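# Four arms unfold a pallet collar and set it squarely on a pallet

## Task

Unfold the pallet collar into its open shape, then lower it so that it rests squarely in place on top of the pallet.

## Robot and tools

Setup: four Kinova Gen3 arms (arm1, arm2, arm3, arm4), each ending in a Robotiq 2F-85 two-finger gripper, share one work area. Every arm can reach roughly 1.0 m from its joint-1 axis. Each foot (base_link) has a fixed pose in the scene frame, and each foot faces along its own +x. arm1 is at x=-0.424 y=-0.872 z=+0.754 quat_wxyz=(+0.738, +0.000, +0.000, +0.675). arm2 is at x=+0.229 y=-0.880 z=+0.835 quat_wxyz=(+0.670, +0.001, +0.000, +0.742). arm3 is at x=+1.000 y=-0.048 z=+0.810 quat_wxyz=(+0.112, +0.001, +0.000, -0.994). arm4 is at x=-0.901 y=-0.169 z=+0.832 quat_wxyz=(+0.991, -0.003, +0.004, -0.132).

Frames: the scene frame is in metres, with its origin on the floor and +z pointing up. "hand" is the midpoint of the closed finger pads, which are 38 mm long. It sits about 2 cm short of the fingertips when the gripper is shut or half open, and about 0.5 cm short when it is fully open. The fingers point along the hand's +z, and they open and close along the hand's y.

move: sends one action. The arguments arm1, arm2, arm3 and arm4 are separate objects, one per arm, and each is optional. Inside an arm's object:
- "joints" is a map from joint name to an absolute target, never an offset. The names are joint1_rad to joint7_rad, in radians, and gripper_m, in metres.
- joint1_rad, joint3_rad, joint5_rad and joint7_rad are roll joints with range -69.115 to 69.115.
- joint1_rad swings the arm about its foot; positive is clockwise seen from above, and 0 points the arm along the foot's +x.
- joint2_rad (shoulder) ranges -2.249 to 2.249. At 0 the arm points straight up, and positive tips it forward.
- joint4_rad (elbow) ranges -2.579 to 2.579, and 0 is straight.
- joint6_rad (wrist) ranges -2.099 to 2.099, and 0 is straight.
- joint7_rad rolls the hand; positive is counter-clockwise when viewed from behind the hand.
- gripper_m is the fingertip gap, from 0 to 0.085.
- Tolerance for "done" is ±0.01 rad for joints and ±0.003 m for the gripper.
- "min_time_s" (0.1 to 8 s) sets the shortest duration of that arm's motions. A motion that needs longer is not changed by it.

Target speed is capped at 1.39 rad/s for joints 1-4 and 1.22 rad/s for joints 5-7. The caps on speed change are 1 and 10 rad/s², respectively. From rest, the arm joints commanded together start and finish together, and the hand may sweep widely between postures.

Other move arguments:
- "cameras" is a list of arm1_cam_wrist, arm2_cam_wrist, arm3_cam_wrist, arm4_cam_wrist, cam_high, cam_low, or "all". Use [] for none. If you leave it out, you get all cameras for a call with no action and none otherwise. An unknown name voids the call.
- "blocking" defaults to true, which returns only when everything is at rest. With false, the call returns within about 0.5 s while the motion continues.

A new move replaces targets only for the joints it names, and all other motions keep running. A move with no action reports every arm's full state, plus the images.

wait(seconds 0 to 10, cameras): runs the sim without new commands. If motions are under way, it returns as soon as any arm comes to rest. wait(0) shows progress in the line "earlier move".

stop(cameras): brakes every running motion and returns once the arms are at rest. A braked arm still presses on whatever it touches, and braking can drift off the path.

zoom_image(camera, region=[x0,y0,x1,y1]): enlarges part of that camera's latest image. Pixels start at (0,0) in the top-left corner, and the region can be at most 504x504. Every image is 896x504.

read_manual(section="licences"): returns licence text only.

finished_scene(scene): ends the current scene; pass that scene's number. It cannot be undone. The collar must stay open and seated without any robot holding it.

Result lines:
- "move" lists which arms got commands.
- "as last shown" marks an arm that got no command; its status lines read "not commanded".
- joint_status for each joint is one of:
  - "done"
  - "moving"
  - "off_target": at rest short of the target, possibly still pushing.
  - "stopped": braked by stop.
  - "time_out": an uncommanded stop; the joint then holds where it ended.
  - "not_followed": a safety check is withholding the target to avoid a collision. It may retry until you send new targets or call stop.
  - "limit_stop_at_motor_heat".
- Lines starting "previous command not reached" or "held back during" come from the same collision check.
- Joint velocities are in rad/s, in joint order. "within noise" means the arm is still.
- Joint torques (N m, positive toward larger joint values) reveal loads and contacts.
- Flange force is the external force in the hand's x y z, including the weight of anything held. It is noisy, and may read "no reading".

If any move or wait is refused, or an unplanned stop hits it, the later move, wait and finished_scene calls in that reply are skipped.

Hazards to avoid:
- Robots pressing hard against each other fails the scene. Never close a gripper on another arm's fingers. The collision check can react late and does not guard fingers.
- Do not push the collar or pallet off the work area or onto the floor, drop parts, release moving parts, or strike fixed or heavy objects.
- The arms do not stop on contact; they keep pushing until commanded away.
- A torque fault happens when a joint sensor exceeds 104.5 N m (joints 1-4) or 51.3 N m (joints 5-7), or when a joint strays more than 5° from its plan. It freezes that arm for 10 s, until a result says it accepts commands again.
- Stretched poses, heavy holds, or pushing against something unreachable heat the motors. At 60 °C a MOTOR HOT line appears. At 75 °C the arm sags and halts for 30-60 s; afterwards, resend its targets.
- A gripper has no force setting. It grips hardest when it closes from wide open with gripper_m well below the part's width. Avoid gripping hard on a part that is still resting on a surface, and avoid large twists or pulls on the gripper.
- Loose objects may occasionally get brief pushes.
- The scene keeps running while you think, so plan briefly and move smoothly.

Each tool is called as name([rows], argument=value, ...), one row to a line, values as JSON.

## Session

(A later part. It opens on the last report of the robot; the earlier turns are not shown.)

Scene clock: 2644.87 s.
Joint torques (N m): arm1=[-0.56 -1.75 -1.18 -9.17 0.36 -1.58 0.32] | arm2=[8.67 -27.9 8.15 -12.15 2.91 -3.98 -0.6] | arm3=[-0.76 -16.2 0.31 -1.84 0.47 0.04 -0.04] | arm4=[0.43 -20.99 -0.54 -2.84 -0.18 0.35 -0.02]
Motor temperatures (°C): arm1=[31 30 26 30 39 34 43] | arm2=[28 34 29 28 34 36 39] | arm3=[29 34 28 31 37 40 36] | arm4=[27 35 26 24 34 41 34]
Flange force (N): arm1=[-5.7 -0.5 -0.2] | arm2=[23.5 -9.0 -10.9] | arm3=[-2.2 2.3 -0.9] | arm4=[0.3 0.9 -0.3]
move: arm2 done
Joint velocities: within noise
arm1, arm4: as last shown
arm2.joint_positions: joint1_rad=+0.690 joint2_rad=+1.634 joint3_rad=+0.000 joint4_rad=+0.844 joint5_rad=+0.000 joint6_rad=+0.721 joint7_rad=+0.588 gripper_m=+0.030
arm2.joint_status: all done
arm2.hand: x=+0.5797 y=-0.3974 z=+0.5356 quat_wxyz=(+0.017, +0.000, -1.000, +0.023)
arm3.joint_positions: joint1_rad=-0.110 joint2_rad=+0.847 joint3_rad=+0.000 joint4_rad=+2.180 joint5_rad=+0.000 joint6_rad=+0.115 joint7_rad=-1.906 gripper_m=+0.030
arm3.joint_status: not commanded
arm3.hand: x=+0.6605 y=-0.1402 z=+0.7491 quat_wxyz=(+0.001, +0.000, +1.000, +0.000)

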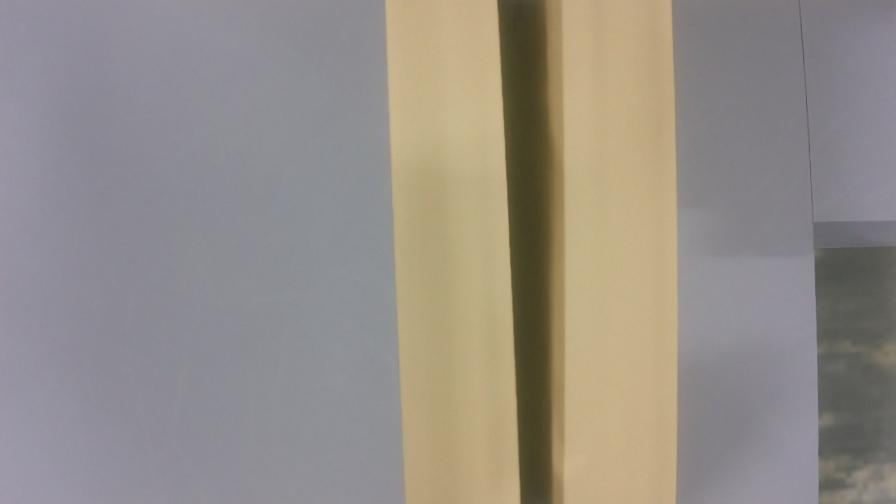

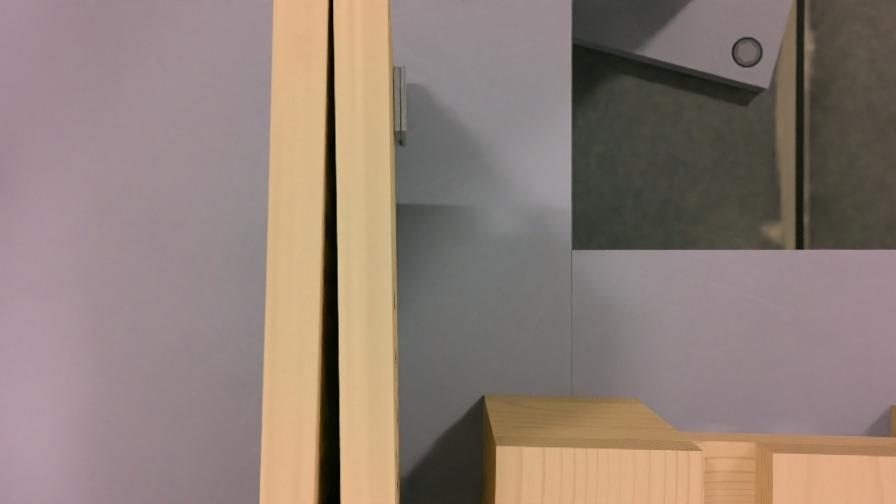

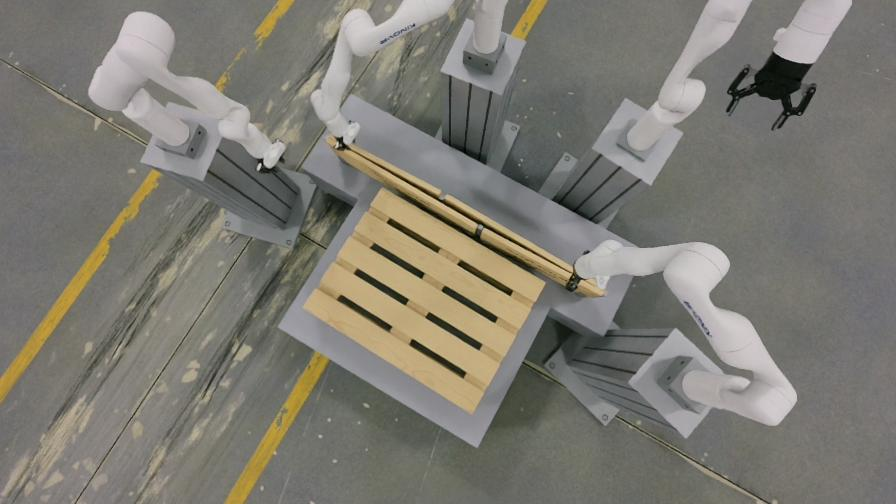

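move(arm2={"joints": {"joint2_rad": 1.4814, "joint4_rad": 0.9933, "joint6_rad": 0.7245}, "min_time_s": 1.0})

move(arm2={"joints": {"joint1_rad": -0.3241, "joint2_rad": 1.359, "joint3_rad": 0.0, "joint4_rad": 1.4635, "joint5_rad": 0.0, "joint6_rad": 0.3191, "joint7_rad": -0.426, "gripper_m": 0.045}, "min_time_s": 2.0}, cameras=["arm2_cam_wrist", "arm4_cam_wrist"])

Scene clock: 2684.63 s.
Joint torques (N m): arm1=[-0.55 -1.74 -1.16 -9.17 0.3 -1.54 0.35] | arm2=[0.6 -23.5 0.14 -6.14 0.16 -0.07 -0.35] | arm3=[-0.76 -16.24 0.33 -1.82 0.5 0 -0.03] | arm4=[0.32 -20.99 -0.55 -2.89 -0.17 0.34 -0.06]
Motor temperatures (°C): arm1=[31 30 26 30 39 34 43] | arm2=[28 35 29 28 34 36 39] | arm3=[29 34 28 31 37 40 36] | arm4=[26 35 26 24 34 41 34]
Flange force (N): arm1=[-5.6 -0.4 -0.1] | arm2=[4.8 -5.4 -5.8] | arm3=[-2.0 2.2 -0.8] | arm4=[0.5 0.6 -0.4]
move: arm2 done
Joint velocities: within noise
arm1.joint_positions: joint1_rad=-0.451 joint2_rad=-0.488 joint3_rad=-0.090 joint4_rad=+1.489 joint5_rad=-0.024 joint6_rad=+1.600 joint7_rad=+1.015 gripper_m=+0.085
arm1.joint_status: not commanded
arm1.hand: x=-0.5152 y=-0.6639 z=+1.3124 quat_wxyz=(-0.084, +0.648, -0.713, -0.253)
arm2.joint_positions: joint1_rad=+0.690 joint2_rad=+1.481 joint3_rad=+0.000 joint4_rad=+0.993 joint5_rad=+0.000 joint6_rad=+0.724 joint7_rad=+0.588 gripper_m=+0.030
arm2.joint_status: all done
arm2.hand: x=+0.5796 y=-0.3979 z=+0.6001 quat_wxyz=(+0.017, +0.000, -1.000, +0.023)
arm3, arm4: as last shown
pictures: none

Scene clock: 2687.00 s.
Joint torques (N m): arm1=[-0.55 -1.74 -1.25 -9.21 0.27 -1.53 0.34] | arm2=[0.6 -20.85 0.19 -3.69 0.21 -0.21 -0.4] | arm3=[-0.67 -16.18 0.34 -1.83 0.5 0.02 -0.03] | arm4=[0.39 -20.96 -0.6 -2.86 -0.16 0.34 -0.03]
Motor temperatures (°C): arm1=[31 30 26 30 39 34 43] | arm2=[28 36 29 28 34 36 39] | arm3=[29 34 28 31 37 40 36] | arm4=[26 35 26 24 34 41 34]
Flange force (N): arm1=[-5.7 -0.7 0.0] | arm2=[-0.6 -4.0 -5.7] | arm3=[-2.2 2.0 -1.0] | arm4=[0.4 0.8 -0.4]
move: arm2 done
Joint velocities: within noise
arm1, arm3: as last shown
arm2.joint_positions: joint1_rad=-0.324 joint2_rad=+1.359 joint3_rad=+0.000 joint4_rad=+1.463 joint5_rad=+0.000 joint6_rad=+0.319 joint7_rad=-0.426 gripper_m=+0.045
arm2.joint_status: all done
arm2.hand: x=+0.0402 y=-0.4052 z=+0.6000 quat_wxyz=(+0.001, +0.000, -1.000, -0.001)
arm4.joint_positions: joint1_rad=+0.023 joint2_rad=+1.103 joint3_rad=+0.000 joint4_rad=+1.687 joint5_rad=+0.000 joint6_rad=+0.352 joint7_rad=+1.858 gripper_m=+0.085
arm4.joint_status: not commanded
arm4.hand: x=-0.4458 y=-0.3311 z=+0.6969 quat_wxyz=(+0.005, -0.001, -1.000, +0.002)

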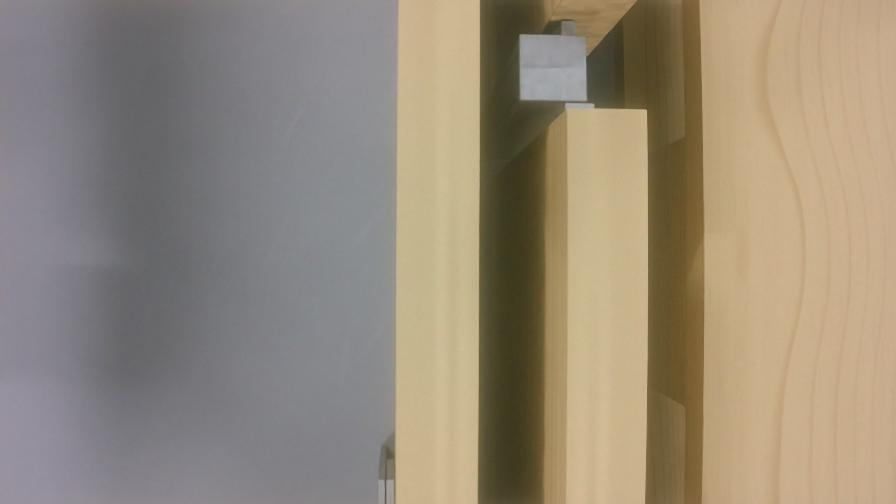

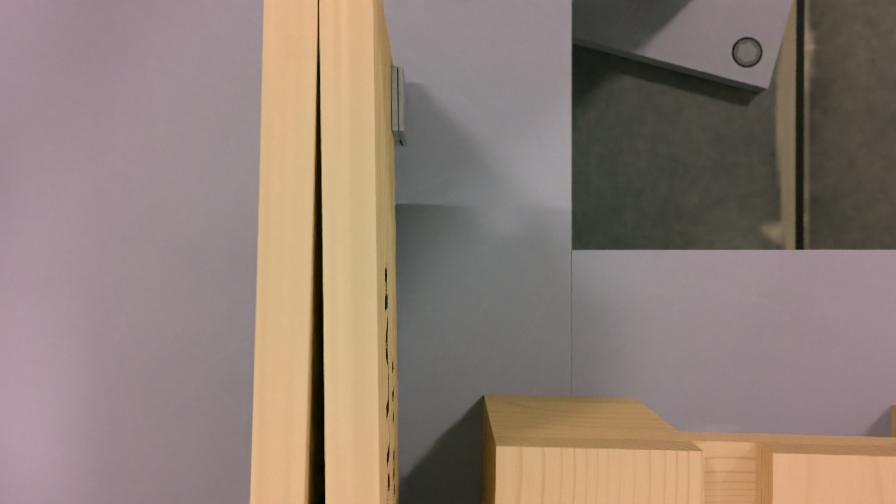

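move(arm2={"joints": {"joint1_rad": -0.329, "joint2_rad": 1.4613, "joint4_rad": 1.343, "joint6_rad": 0.3949, "joint7_rad": -0.4309, "gripper_m": 0.03}, "min_time_s": 1.0})

move(arm2={"joints": {"joint2_rad": 1.531, "joint4_rad": 1.2807, "joint6_rad": 0.3875}, "min_time_s": 1.2}, cameras=["arm2_cam_wrist"])

Scene clock: 2738.57 s.
Joint torques (N m): arm1=[-0.52 -1.72 -1.2 -9.25 0.31 -1.54 0.38] | arm2=[0.62 -21.15 0.2 -3.67 0.17 -0.14 -0.36] | arm3=[-0.68 -16.19 0.35 -1.82 0.49 0.01 -0.03] | arm4=[0.43 -21.03 -0.5 -2.89 -0.16 0.35 -0.05]
Motor temperatures (°C): arm1=[31 29 26 30 39 34 43] | arm2=[28 36 29 28 34 36 39] | arm3=[29 34 28 31 36 40 36] | arm4=[26 35 26 24 34 40 34]
Flange force (N): arm1=[-5.4 -0.6 0.1] | arm2=[-0.8 -4.3 -5.8] | arm3=[-2.1 2.0 -1.0] | arm4=[0.4 0.9 -0.2]
move: arm2 done
Joint velocities: within noise
arm1, arm3, arm4: as last shown
arm2.joint_positions: joint1_rad=-0.329 joint2_rad=+1.461 joint3_rad=+0.000 joint4_rad=+1.343 joint5_rad=+0.000 joint6_rad=+0.395 joint7_rad=-0.431 gripper_m=+0.030
arm2.joint_status: all done
arm2.hand: x=+0.0402 y=-0.4112 z=+0.5599 quat_wxyz=(-0.011, +0.000, -1.000, +0.025)
pictures: none

Scene clock: 2740.07 s.
Joint torques (N m): arm1=[-0.56 -1.73 -1.2 -9.2 0.33 -1.56 0.37] | arm2=[-13.61 46.53 -20.47 12.63 -2.94 1.68 0.11] | arm3=[-0.76 -16.17 0.36 -1.81 0.49 0.01 -0.04] | arm4=[0.38 -20.96 -0.55 -2.89 -0.14 0.34 -0.02]
Motor temperatures (°C): arm1=[31 29 26 30 39 34 43] | arm2=[28 36 29 28 34 36 39] | arm3=[29 34 28 31 36 40 36] | arm4=[26 35 26 24 34 40 34]
Flange force (N): arm1=[-5.6 -0.5 -0.1] | arm2=[-26.0 6.7 -128.9] | arm3=[-2.0 2.3 -1.0] | arm4=[0.5 0.9 -0.4]
move: arm2 done
Joint velocities: within noise
arm1, arm3, arm4: as last shown
arm2.joint_positions: joint1_rad=-0.329 joint2_rad=+1.530 joint3_rad=+0.000 joint4_rad=+1.281 joint5_rad=+0.000 joint6_rad=+0.387 joint7_rad=-0.431 gripper_m=+0.030
arm2.joint_status: all done
arm2.hand: x=+0.0399 y=-0.4103 z=+0.5306 quat_wxyz=(-0.011, +0.000, -1.000, +0.024)

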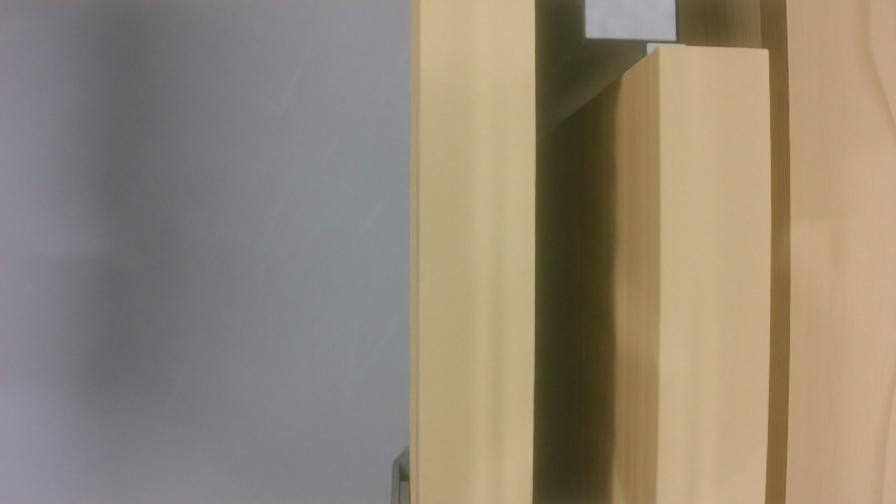

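move(arm2={"joints": {"joint1_rad": -0.329, "joint2_rad": 1.4613, "joint4_rad": 1.343, "joint6_rad": 0.3949, "joint7_rad": -0.4309}, "min_time_s": 0.8})

move(arm2={"joints": {"joint1_rad": -0.325, "joint2_rad": 1.4648, "joint4_rad": 1.3247, "joint6_rad": 0.4097, "joint7_rad": -0.4269}, "min_time_s": 0.5}, cameras=["arm2_cam_wrist"])

move(arm2={"joints": {"joint2_rad": 1.5347, "joint4_rad": 1.2622, "joint6_rad": 0.4023}, "min_time_s": 1.2}, cameras=["arm2_cam_wrist"])

Scene clock: 2772.33 s.
Joint torques (N m): arm1=[-0.51 -1.71 -1.17 -9.23 0.28 -1.54 0.38] | arm2=[0.66 -21.07 0.2 -3.67 0.16 -0.07 -0.34] | arm3=[-0.74 -16.21 0.32 -1.79 0.49 0.02 -0.01] | arm4=[0.39 -20.97 -0.6 -2.85 -0.17 0.33 -0.02]
Motor temperatures (°C): arm1=[31 29 26 30 39 34 43] | arm2=[28 40 30 28 35 36 39] | arm3=[29 34 28 31 36 40 36] | arm4=[26 35 26 24 34 40 34]
Flange force (N): arm1=[-5.4 -0.5 0.1] | arm2=[-0.8 -4.5 -6.0] | arm3=[-2.0 2.2 -0.9] | arm4=[0.2 0.8 -0.4]
move: arm2 done
Joint velocities: within noise
arm1, arm3, arm4: as last shown
arm2.joint_positions: joint1_rad=-0.329 joint2_rad=+1.461 joint3_rad=+0.000 joint4_rad=+1.343 joint5_rad=+0.000 joint6_rad=+0.395 joint7_rad=-0.431 gripper_m=+0.030
arm2.joint_status: all done
arm2.hand: x=+0.0402 y=-0.4112 z=+0.5598 quat_wxyz=(-0.011, +0.000, -1.000, +0.025)
pictures: none

Scene clock: 2773.13 s.
Joint torques (N m): arm1=[-0.56 -1.75 -1.19 -9.28 0.32 -1.53 0.37] | arm2=[0.56 -21.2 0.09 -3.81 0.19 -0.1 -0.32] | arm3=[-0.69 -16.23 0.28 -1.78 0.51 0 -0.06] | arm4=[0.37 -21.04 -0.54 -2.91 -0.14 0.36 -0.04]
Motor temperatures (°C): arm1=[31 29 26 30 39 34 43] | arm2=[28 40 30 28 35 36 39] | arm3=[29 34 28 31 36 40 36] | arm4=[26 35 26 24 34 40 34]
Flange force (N): arm1=[-5.4 -0.6 0.3] | arm2=[-0.9 -4.6 -6.0] | arm3=[-1.9 2.0 -0.9] | arm4=[0.5 0.8 -0.2]
move: arm2 done
Joint velocities: within noise
arm1, arm3, arm4: as last shown
arm2.joint_positions: joint1_rad=-0.325 joint2_rad=+1.465 joint3_rad=+0.000 joint4_rad=+1.325 joint5_rad=+0.000 joint6_rad=+0.410 joint7_rad=-0.427 gripper_m=+0.030
arm2.joint_status: all done
arm2.hand: x=+0.0402 y=-0.4063 z=+0.5600 quat_wxyz=(-0.011, +0.000, -1.000, +0.025)

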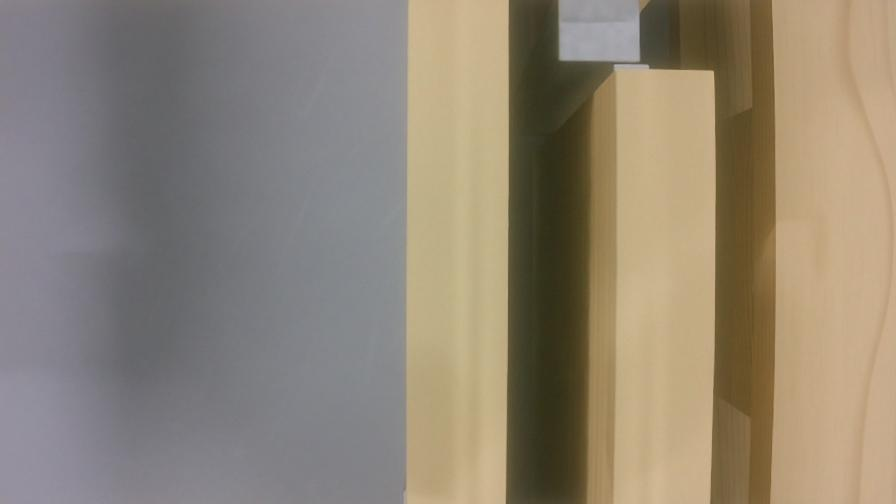

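Scene clock: 2774.63 s.
Joint torques (N m): arm1=[-0.58 -1.72 -1.19 -9.19 0.32 -1.52 0.37] | arm2=[0.66 -21.24 0.15 -3.8 0.23 -0.1 -0.28] | arm3=[-0.66 -16.21 0.34 -1.83 0.48 -0.01 -0.05] | arm4=[0.4 -21.01 -0.53 -2.88 -0.16 0.31 -0.04]
Motor temperatures (°C): arm1=[31 29 26 30 39 34 43] | arm2=[28 40 30 28 35 36 39] | arm3=[29 34 28 31 36 40 36] | arm4=[26 35 26 24 34 40 34]
Flange force (N): arm1=[-5.5 -0.5 0.0] | arm2=[-0.8 -4.9 -6.4] | arm3=[-2.1 2.0 -1.0] | arm4=[0.3 0.8 -0.4]
move: arm2 done
Joint velocities: within noise
arm1, arm3, arm4: as last shown
arm2.joint_positions: joint1_rad=-0.325 joint2_rad=+1.535 joint3_rad=+0.000 joint4_rad=+1.262 joint5_rad=+0.000 joint6_rad=+0.402 joint7_rad=-0.427 gripper_m=+0.030
arm2.joint_status: all done
arm2.hand: x=+0.0402 y=-0.4063 z=+0.5298 quat_wxyz=(-0.011, +0.000, -1.000, +0.025)

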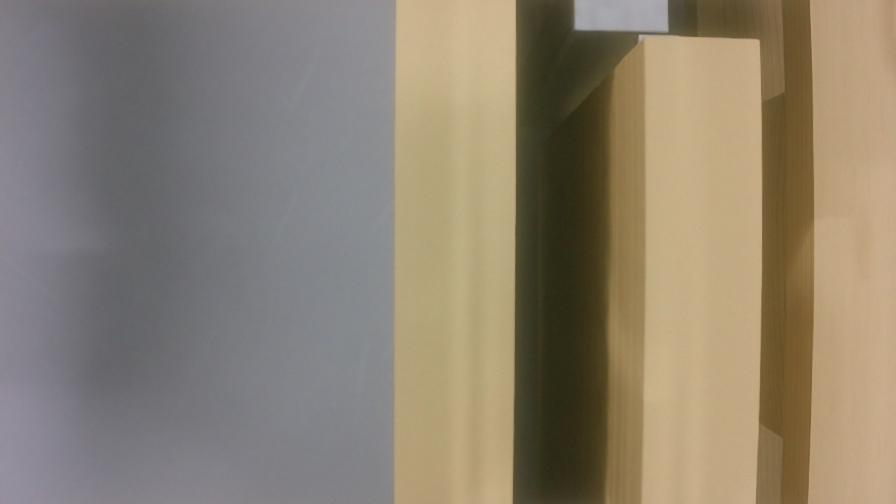

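move(arm2={"joints": {"joint2_rad": 1.5675, "joint4_rad": 1.2299, "joint6_rad": 0.4018}, "min_time_s": 1.0})

Scene clock: 2785.00 s.
Joint torques (N m): arm1=[-0.57 -1.74 -1.27 -9.19 0.29 -1.55 0.36] | arm2=[0.61 -21.3 0.05 -3.8 0.19 -0.13 -0.37] | arm3=[-0.74 -16.25 0.33 -1.81 0.49 0.01 -0.02] | arm4=[0.41 -20.98 -0.55 -2.87 -0.16 0.35 -0.03]
Motor temperatures (°C): arm1=[31 29 26 30 39 34 43] | arm2=[28 39 30 28 35 36 39] | arm3=[29 34 28 31 36 40 36] | arm4=[26 35 26 24 34 40 34]
Flange force (N): arm1=[-5.7 -0.7 -0.1] | arm2=[-1.0 -4.8 -6.4] | arm3=[-2.0 2.2 -0.8] | arm4=[0.4 0.9 -0.4]
move: arm2 done
Joint velocities: within noise
arm1, arm4: as last shown
arm2.joint_positions: joint1_rad=-0.325 joint2_rad=+1.567 joint3_rad=+0.000 joint4_rad=+1.230 joint5_rad=+0.000 joint6_rad=+0.402 joint7_rad=-0.427 gripper_m=+0.030
arm2.joint_status: all done
arm2.hand: x=+0.0401 y=-0.4062 z=+0.5160 quat_wxyz=(-0.011, +0.000, -1.000, +0.025)
arm3.joint_positions: joint1_rad=-0.110 joint2_rad=+0.847 joint3_rad=+0.000 joint4_rad=+2.180 joint5_rad=+0.000 joint6_rad=+0.115 joint7_rad=-1.906 gripper_m=+0.030
arm3.joint_status: not commanded
arm3.hand: x=+0.6605 y=-0.1402 z=+0.7491 quat_wxyz=(+0.001, +0.000, +1.000, +0.000)
pictures: none

move(arm2={"joints": {"joint2_rad": 1.5986, "joint4_rad": 1.1984, "joint6_rad": 0.4022}, "min_time_s": 1.0})

move(arm2={"joints": {"gripper_m": 0.008}})

move(arm2={"joints": {"joint1_rad": -0.3637, "joint2_rad": 1.5712, "joint4_rad": 1.3604, "joint6_rad": 0.2676, "joint7_rad": -0.4656}, "min_time_s": 3.0}, cameras=["arm2_cam_wrist", "arm4_cam_wrist", "cam_high", "cam_low"])

zoom_image(camera="cam_high", region=[290, 110, 640, 320])

Scene clock: 2806.60 s.
Joint torques (N m): arm1=[-0.59 -1.67 -1.22 -9.18 0.31 -1.52 0.41] | arm2=[0.61 -21.27 0.15 -3.75 0.23 -0.13 -0.33] | arm3=[-0.71 -16.23 0.32 -1.81 0.48 0 -0.03] | arm4=[0.42 -21.03 -0.54 -2.88 -0.17 0.35 -0.02]
Motor temperatures (°C): arm1=[31 29 26 30 39 34 43] | arm2=[28 38 29 28 34 36 39] | arm3=[29 34 28 31 36 40 36] | arm4=[26 35 26 24 34 40 34]
Flange force (N): arm1=[-5.4 -0.5 0.0] | arm2=[-0.9 -4.7 -6.5] | arm3=[-2.0 2.1 -0.9] | arm4=[0.4 0.9 -0.2]
move: arm2 done
Joint velocities: within noise
arm1.joint_positions: joint1_rad=-0.451 joint2_rad=-0.488 joint3_rad=-0.090 joint4_rad=+1.489 joint5_rad=-0.024 joint6_rad=+1.600 joint7_rad=+1.015 gripper_m=+0.085
arm1.joint_status: not commanded
arm1.hand: x=-0.5152 y=-0.6639 z=+1.3124 quat_wxyz=(-0.084, +0.648, -0.713, -0.253)
arm2.joint_positions: joint1_rad=-0.325 joint2_rad=+1.599 joint3_rad=+0.000 joint4_rad=+1.198 joint5_rad=+0.000 joint6_rad=+0.402 joint7_rad=-0.427 gripper_m=+0.030
arm2.joint_status: all done
arm2.hand: x=+0.0401 y=-0.4062 z=+0.5029 quat_wxyz=(-0.011, +0.000, -1.000, +0.025)
arm3, arm4: as last shown
pictures: none

Scene clock: 2807.27 s.
Joint torques (N m): arm1=[-0.5 -1.71 -1.21 -9.18 0.31 -1.53 0.36] | arm2=[-0.13 -18.01 0.13 -0.48 1.11 1.93 0.82] | arm3=[-0.7 -16.26 0.3 -1.81 0.48 0 -0.03] | arm4=[0.42 -21 -0.53 -2.86 -0.15 0.35 -0.04]
Motor temperatures (°C): arm1=[31 29 26 30 39 34 43] | arm2=[28 38 29 28 34 36 39] | arm3=[29 34 28 31 36 40 36] | arm4=[26 35 26 24 34 40 34]
Flange force (N): arm1=[-5.6 -0.6 -0.1] | arm2=[1.3 -1.1 -6.6] | arm3=[-2.0 2.1 -0.8] | arm4=[0.3 0.8 -0.3]
move: arm2 off_target
Joint velocities: within noise
arm1, arm3: as last shown
arm2.joint_positions: joint1_rad=-0.325 joint2_rad=+1.599 joint3_rad=+0.000 joint4_rad=+1.198 joint5_rad=+0.000 joint6_rad=+0.402 joint7_rad=-0.427 gripper_m=+0.019
arm2.joint_status: gripper_m off_target (ended at +0.019, target +0.008)
arm2.hand: x=+0.0401 y=-0.4062 z=+0.5029 quat_wxyz=(-0.011, +0.000, -1.000, +0.025)
arm4.joint_positions: joint1_rad=+0.023 joint2_rad=+1.103 joint3_rad=+0.000 joint4_rad=+1.687 joint5_rad=+0.000 joint6_rad=+0.352 joint7_rad=+1.858 gripper_m=+0.085
arm4.joint_status: not commanded
arm4.hand: x=-0.4458 y=-0.3311 z=+0.6969 quat_wxyz=(+0.005, -0.001, -1.000, +0.002)
pictures: none

Scene clock: 2810.57 s.
Joint torques (N m): arm1=[-0.53 -1.73 -1.17 -9.17 0.33 -1.53 0.36] | arm2=[-6.38 -10.05 -7.19 4.92 2.05 4.47 2.63] | arm3=[-0.7 -16.18 0.29 -1.81 0.5 -0.02 -0.04] | arm4=[0.42 -20.97 -0.53 -2.86 -0.18 0.33 -0.01]
Motor temperatures (°C): arm1=[31 29 26 30 39 34 43] | arm2=[28 38 29 28 34 36 39] | arm3=[29 34 28 31 36 40 36] | arm4=[26 35 26 24 34 40 34]
Flange force (N): arm1=[-5.6 -0.4 -0.1] | arm2=[-5.2 7.3 -13.0] | arm3=[-2.0 2.0 -1.1] | arm4=[0.3 0.9 -0.4]
move: arm2 done
Joint velocities: within noise
arm1, arm3, arm4: as last shown
arm2.joint_positions: joint1_rad=-0.364 joint2_rad=+1.571 joint3_rad=+0.000 joint4_rad=+1.360 joint5_rad=+0.000 joint6_rad=+0.268 joint7_rad=-0.466 gripper_m=+0.019
arm2.joint_status: all done
arm2.hand: x=+0.0401 y=-0.4500 z=+0.5028 quat_wxyz=(-0.012, +0.000, -1.000, +0.025)

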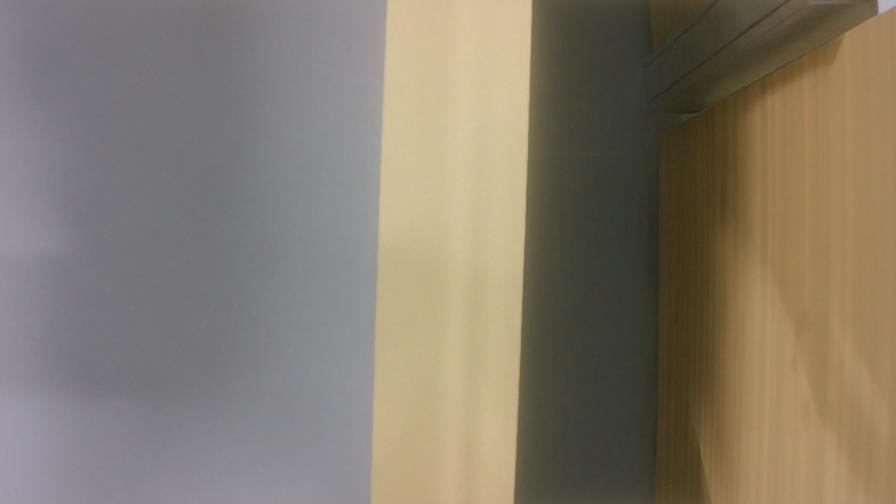

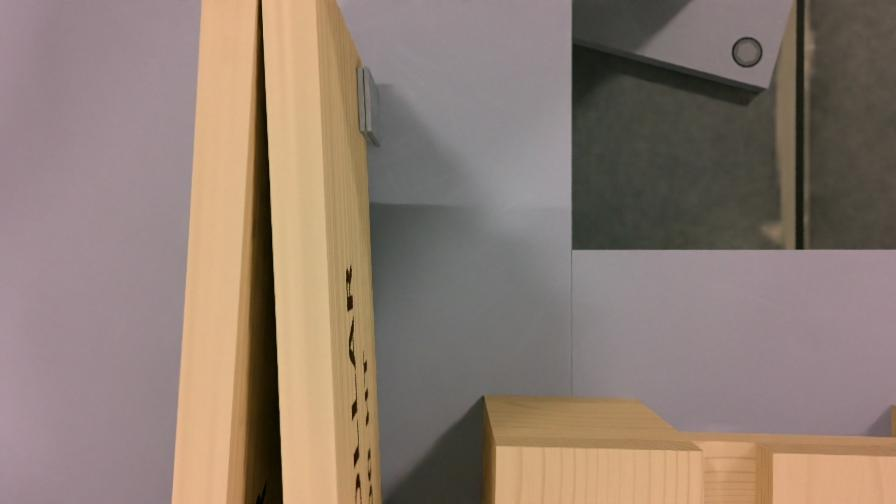

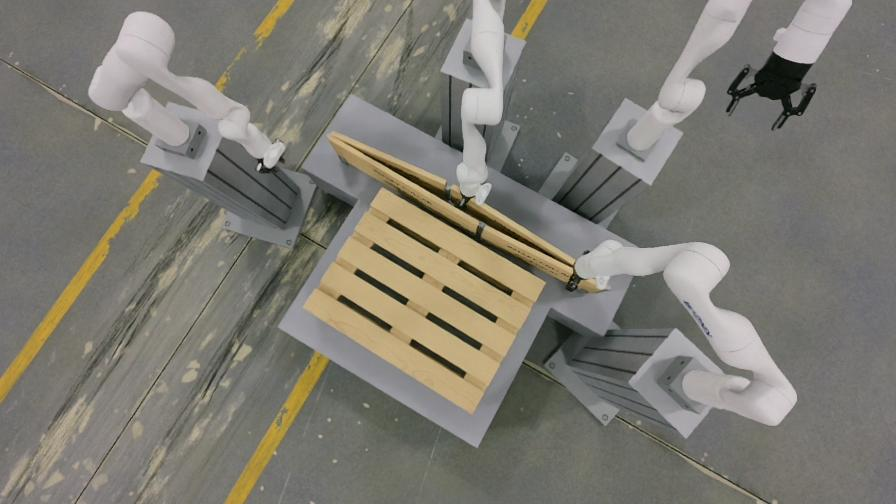

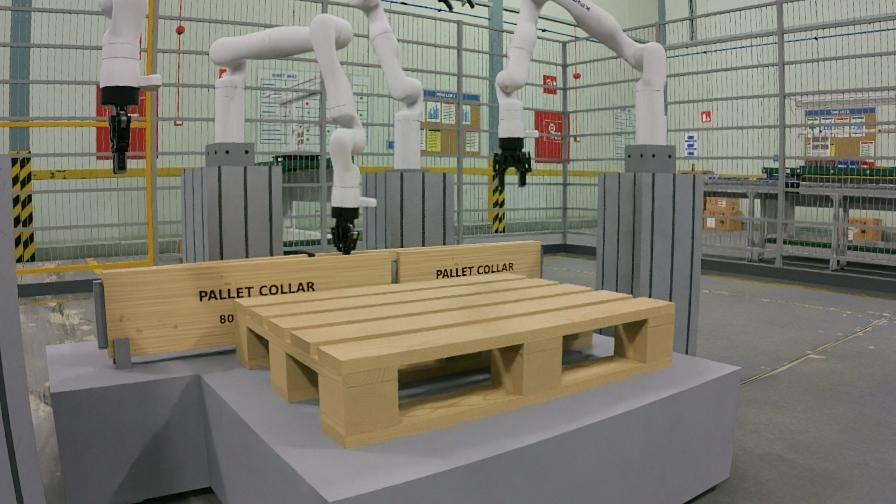

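Scaled by 1.440 from the camera's image (finer frame: 1280x720).

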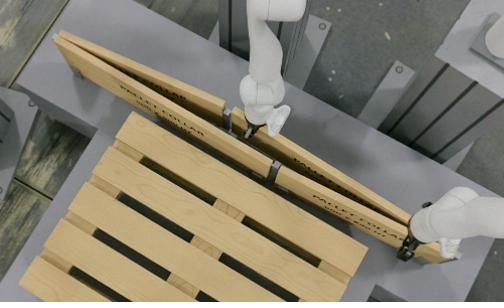

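move(cameras=["arm4_cam_wrist", "arm3_cam_wrist", "cam_high"])

Scene clock: 2899.90 s.
Joint torques (N m): arm1=[-0.5 -1.76 -1.23 -9.24 0.35 -1.55 0.39] | arm2=[-6.35 -10.35 -7.16 4.99 2.06 4.47 2.64] | arm3=[-0.71 -16.17 0.28 -1.83 0.49 0.01 -0.01] | arm4=[0.34 -21.01 -0.57 -2.9 -0.19 0.37 -0.05]
Motor temperatures (°C): arm1=[31 29 26 30 39 34 43] | arm2=[28 34 29 28 34 36 39] | arm3=[29 34 28 30 36 40 36] | arm4=[26 35 25 24 34 40 34]
Flange force (N): arm1=[-5.6 -0.6 0.1] | arm2=[-4.9 7.7 -12.1] | arm3=[-2.1 2.1 -1.0] | arm4=[0.6 0.7 -0.3]
Joint velocities: within noise
arm1.joint_positions: joint1_rad=-0.451 joint2_rad=-0.488 joint3_rad=-0.090 joint4_rad=+1.489 joint5_rad=-0.024 joint6_rad=+1.600 joint7_rad=+1.015 gripper_m=+0.085
arm1.joint_status: not commanded
arm1.hand: x=-0.5152 y=-0.6639 z=+1.3124 quat_wxyz=(-0.084, +0.648, -0.713, -0.253) (m; scene frame)
arm2.joint_positions: joint1_rad=-0.364 joint2_rad=+1.571 joint3_rad=+0.000 joint4_rad=+1.360 joint5_rad=+0.000 joint6_rad=+0.268 joint7_rad=-0.466 gripper_m=+0.019
arm2.joint_status: all done
arm2.hand: x=+0.0401 y=-0.4500 z=+0.5028 quat_wxyz=(-0.012, +0.000, -1.000, +0.025) (m; scene frame)
arm3.joint_positions: joint1_rad=-0.110 joint2_rad=+0.847 joint3_rad=+0.000 joint4_rad=+2.180 joint5_rad=+0.000 joint6_rad=+0.115 joint7_rad=-1.906 gripper_m=+0.030
arm3.joint_status: not commanded
arm3.hand: x=+0.6605 y=-0.1402 z=+0.7491 quat_wxyz=(+0.001, +0.000, +1.000, +0.000) (m; scene frame)
arm4.joint_positions: joint1_rad=+0.023 joint2_rad=+1.103 joint3_rad=+0.000 joint4_rad=+1.687 joint5_rad=+0.000 joint6_rad=+0.352 joint7_rad=+1.858 gripper_m=+0.085
arm4.joint_status: not commanded
arm4.hand: x=-0.4458 y=-0.3311 z=+0.6969 quat_wxyz=(+0.005, -0.001, -1.000, +0.002) (m; scene frame)
pictures: arm3_cam_wrist, arm4_cam_wrist, cam_high

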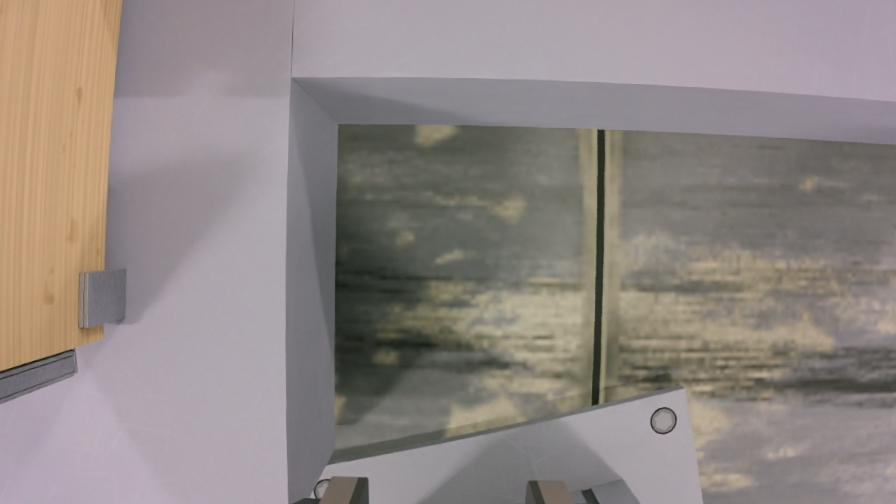

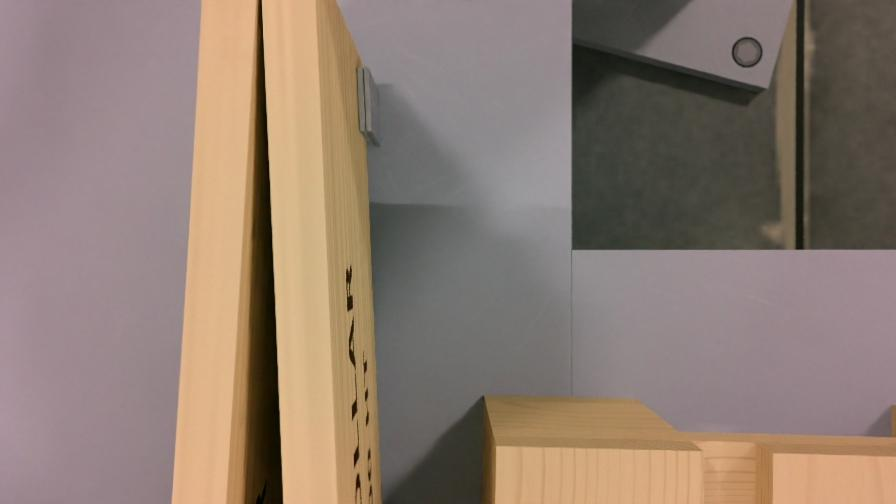

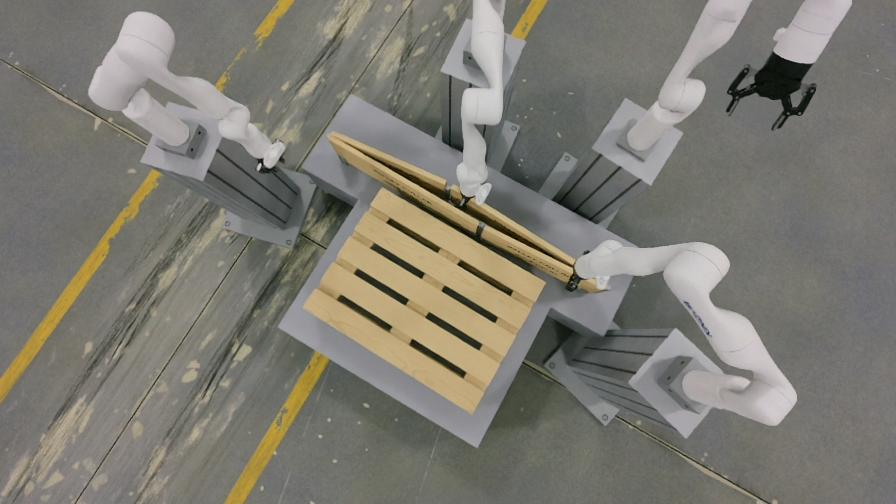

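move(arm2={"joints": {"joint1_rad": -0.4050, "joint2_rad": 1.5586, "joint4_rad": 1.4893, "joint6_rad": 0.1522, "joint7_rad": -0.5505}, "min_time_s": 5}, arm3={"joints": {"joint1_rad": -0.4138, "joint2_rad": 1.4964, "joint3_rad": 0, "joint4_rad": 0.7426, "joint5_rad": 0, "joint6_rad": 0.9025, "joint7_rad": -2.1567, "gripper_m": 0.085}, "min_time_s": 4}, arm4={"joints": {"joint1_rad": 0.0783, "joint2_rad": 1.3680, "joint3_rad": 0, "joint4_rad": 1.2375, "joint5_rad": 0, "joint6_rad": 0.5362, "joint7_rad": 1.9662, "gripper_m": 0.085}, "min_time_s": 4}, cameras=["arm3_cam_wrist", "arm4_cam_wrist", "cam_high"])

Scene clock: 3039.30 s.
Joint torques (N m): arm1=[-0.61 -1.73 -1.19 -9.18 0.29 -1.53 0.37] | arm2=[-2.73 -4.19 -5.57 8.07 0.59 5.72 0.48] | arm3=[-0.75 -26.78 0.41 -7.76 0.53 0.05 -0.03] | arm4=[0.45 -24.28 -0.51 -4.38 -0.17 0.33 -0.03]
Motor temperatures (°C): arm1=[31 29 26 30 38 34 43] | arm2=[28 33 29 28 34 37 39] | arm3=[29 34 28 30 36 40 36] | arm4=[26 35 25 24 34 40 34]
Flange force (N): arm1=[-5.6 -0.4 0.0] | arm2=[-0.6 9.0 -19.7] | arm3=[-5.4 4.5 -3.0] | arm4=[0.3 0.8 -0.3]
move: arm2 done; arm3 done; arm4 done
Joint velocities: within noise
arm1: as last shown
arm2.joint_positions: joint1_rad=-0.405 joint2_rad=+1.559 joint3_rad=+0.000 joint4_rad=+1.489 joint5_rad=+0.000 joint6_rad=+0.152 joint7_rad=-0.550 gripper_m=+0.019
arm2.joint_status: all done
arm2.hand: x=+0.0402 y=-0.4900 z=+0.5025 quat_wxyz=(-0.014, -0.021, -0.999, +0.024)
arm3.joint_positions: joint1_rad=-0.414 joint2_rad=+1.496 joint3_rad=+0.000 joint4_rad=+0.743 joint5_rad=+0.000 joint6_rad=+0.902 joint7_rad=-2.157 gripper_m=+0.085
arm3.joint_status: all done
arm3.hand: x=+0.4508 y=-0.4256 z=+0.6190 quat_wxyz=(+0.001, -0.027, +1.000, +0.000)
arm4.joint_positions: joint1_rad=+0.078 joint2_rad=+1.368 joint3_rad=+0.000 joint4_rad=+1.238 joint5_rad=+0.000 joint6_rad=+0.536 joint7_rad=+1.966 gripper_m=+0.085
arm4.joint_status: all done
arm4.hand: x=-0.3726 y=-0.3865 z=+0.6165 quat_wxyz=(+0.005, +0.026, -1.000, +0.002)

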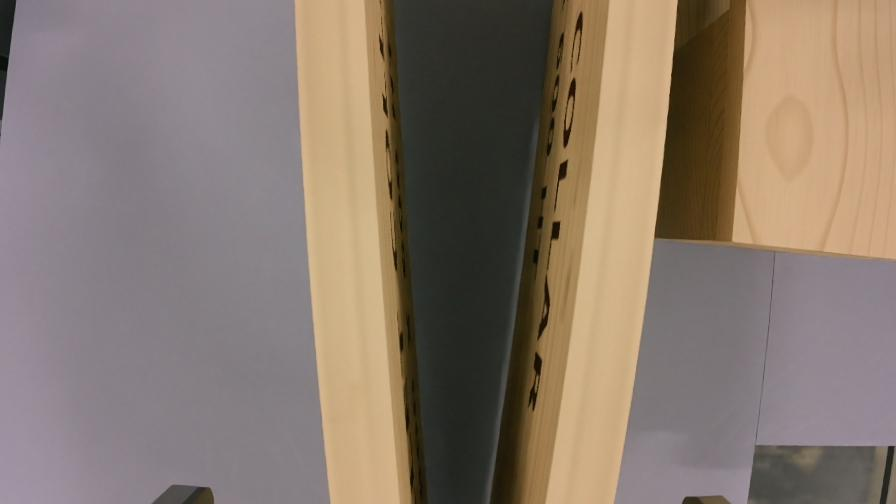

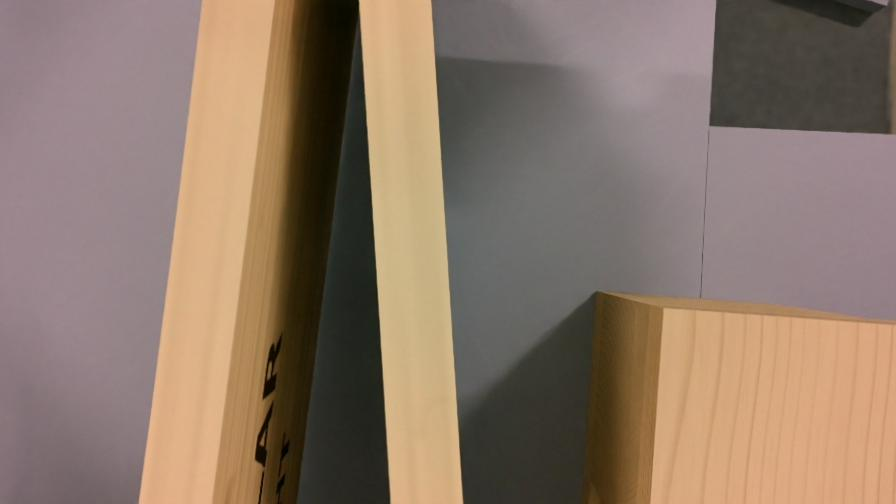

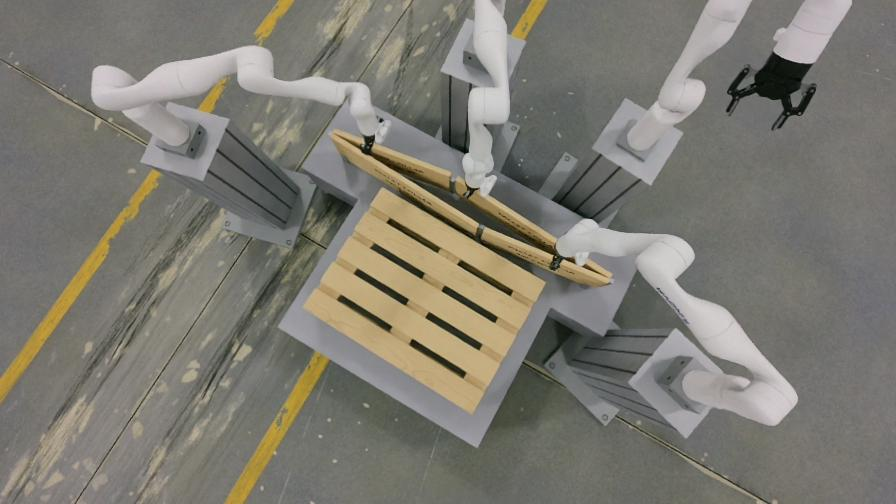

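move(arm3={"joints": {"joint1_rad": -0.4629, "joint2_rad": 1.5045, "joint4_rad": 0.7994, "joint6_rad": 0.8378, "joint7_rad": -2.1168, "gripper_m": 0.035}, "min_time_s": 2}, arm4={"joints": {"joint1_rad": 0.1563, "joint2_rad": 1.3418, "joint4_rad": 1.4705, "joint6_rad": 0.3293, "joint7_rad": 2.1070, "gripper_m": 0.035}, "min_time_s": 2}, cameras=["arm3_cam_wrist", "arm4_cam_wrist"])

Scene clock: 3181.90 s.
Joint torques (N m): arm1=[-0.6 -1.79 -1.19 -9.2 0.29 -1.57 0.44] | arm2=[-2.8 -4.17 -5.49 8.07 0.58 5.71 0.48] | arm3=[-0.75 -26.42 0.43 -7.35 0.49 0.03 -0.02] | arm4=[0.47 -22.39 -0.49 -2.72 -0.16 0.35 -0.02]
Motor temperatures (°C): arm1=[31 29 26 30 38 34 43] | arm2=[28 31 29 28 34 37 39] | arm3=[28 34 27 31 36 40 36] | arm4=[26 35 25 25 34 40 34]
Flange force (N): arm1=[-5.6 -0.2 -0.1] | arm2=[-0.8 9.1 -19.7] | arm3=[-4.8 3.9 -3.0] | arm4=[0.3 1.0 -0.6]
move: arm3 done; arm4 done
Joint velocities: within noise
arm1, arm2: as last shown
arm3.joint_positions: joint1_rad=-0.463 joint2_rad=+1.505 joint3_rad=+0.000 joint4_rad=+0.799 joint5_rad=+0.000 joint6_rad=+0.838 joint7_rad=-2.117 gripper_m=+0.035
arm3.joint_status: all done
arm3.hand: x=+0.4801 y=-0.4438 z=+0.6001 quat_wxyz=(+0.001, -0.071, +0.997, +0.000)
arm4.joint_positions: joint1_rad=+0.156 joint2_rad=+1.342 joint3_rad=+0.000 joint4_rad=+1.470 joint5_rad=+0.000 joint6_rad=+0.329 joint7_rad=+2.107 gripper_m=+0.035
arm4.joint_status: all done
arm4.hand: x=-0.4471 y=-0.4022 z=+0.6008 quat_wxyz=(+0.005, +0.057, -0.998, +0.002)

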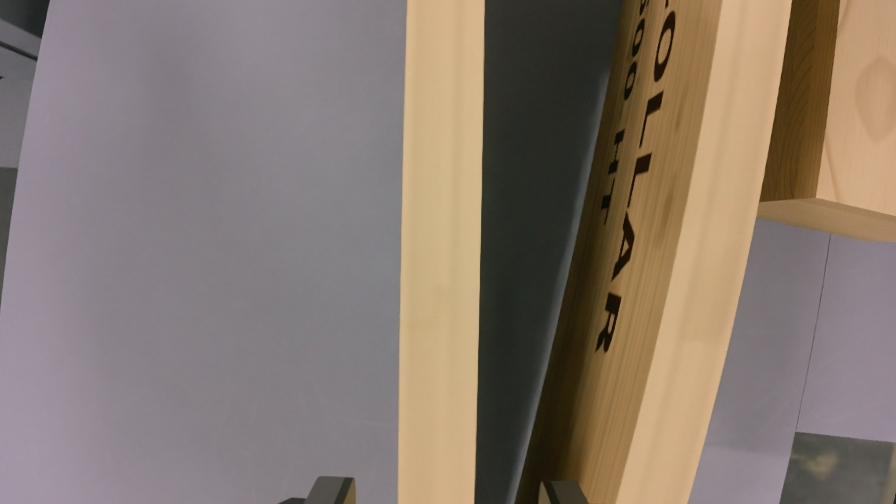

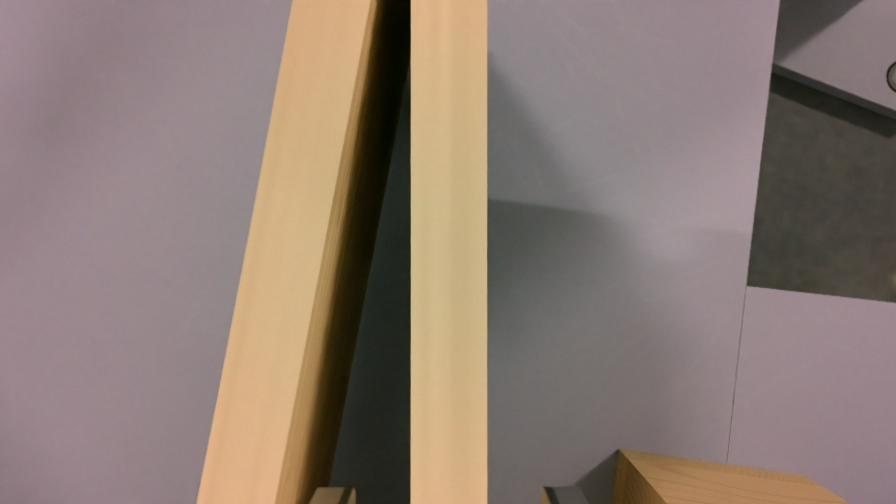

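move(arm3={"joints": {"joint1_rad": -0.4666, "joint2_rad": 1.6792, "joint4_rad": 0.6109, "joint6_rad": 0.8516, "joint7_rad": -2.1379}, "min_time_s": 2.5}, arm4={"joints": {"joint1_rad": 0.1563, "joint2_rad": 1.5044, "joint4_rad": 1.3415, "joint6_rad": 0.2957, "joint7_rad": 2.1070}, "min_time_s": 2.5}, cameras=["arm3_cam_wrist", "arm4_cam_wrist"])

Scene clock: 3226.33 s.
Joint torques (N m): arm1=[-0.51 -1.77 -1.16 -9.25 0.26 -1.57 0.38] | arm2=[-2.79 -4.25 -5.51 8.04 0.63 5.73 0.5] | arm3=[-0.76 -26.41 0.38 -7.47 0.49 0.04 -0.01] | arm4=[0.41 -22.6 -0.45 -2.4 -0.2 0.35 -0.07]
Motor temperatures (°C): arm1=[31 29 26 30 38 34 43] | arm2=[28 31 29 28 34 37 39] | arm3=[28 34 27 31 36 40 36] | arm4=[26 37 25 24 34 40 34]
Flange force (N): arm1=[-5.5 -0.4 0.0] | arm2=[-0.8 9.0 -19.6] | arm3=[-6.4 5.0 -4.4] | arm4=[0.3 0.8 -0.5]
move: arm3 done; arm4 done
Joint velocities: within noise
arm1, arm2: as last shown
arm3.joint_positions: joint1_rad=-0.467 joint2_rad=+1.679 joint3_rad=+0.000 joint4_rad=+0.611 joint5_rad=+0.000 joint6_rad=+0.852 joint7_rad=-2.138 gripper_m=+0.035
arm3.joint_status: all done
arm3.hand: x=+0.4806 y=-0.4467 z=+0.5299 quat_wxyz=(+0.001, -0.062, +0.998, +0.000)
arm4.joint_positions: joint1_rad=+0.156 joint2_rad=+1.504 joint3_rad=+0.000 joint4_rad=+1.341 joint5_rad=+0.000 joint6_rad=+0.296 joint7_rad=+2.107 gripper_m=+0.035
arm4.joint_status: all done
arm4.hand: x=-0.4478 y=-0.4025 z=+0.5300 quat_wxyz=(+0.005, +0.057, -0.998, +0.002)

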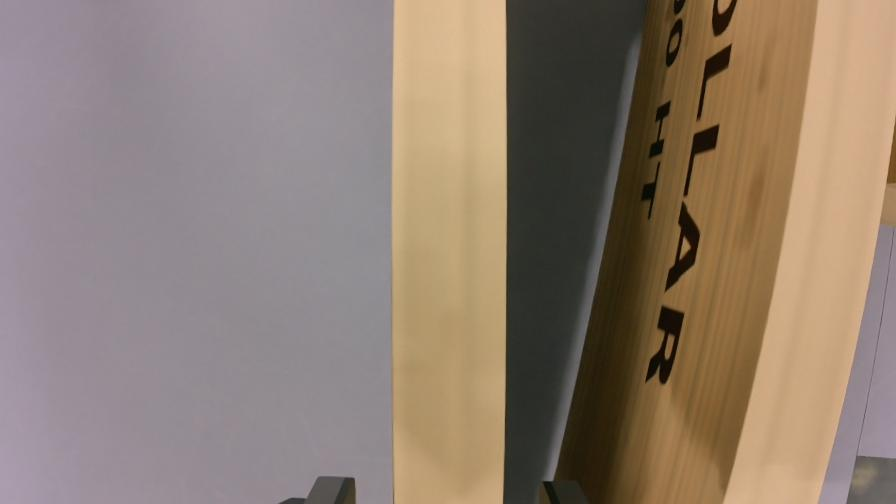

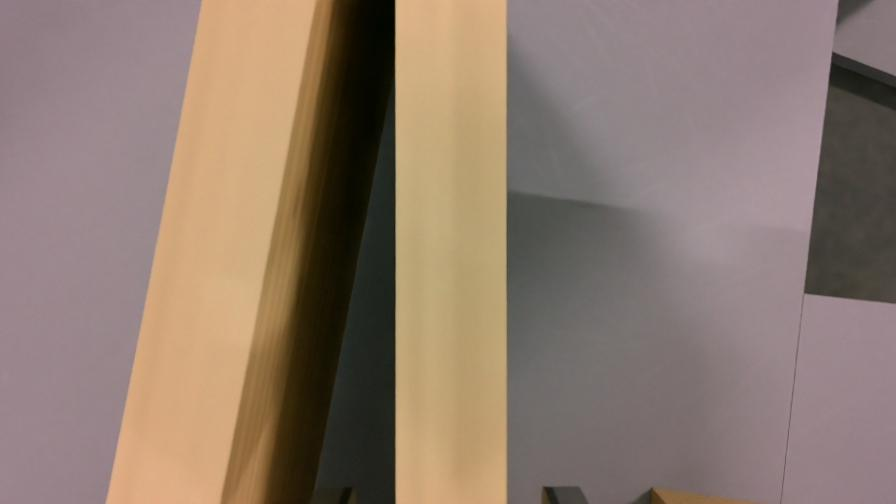

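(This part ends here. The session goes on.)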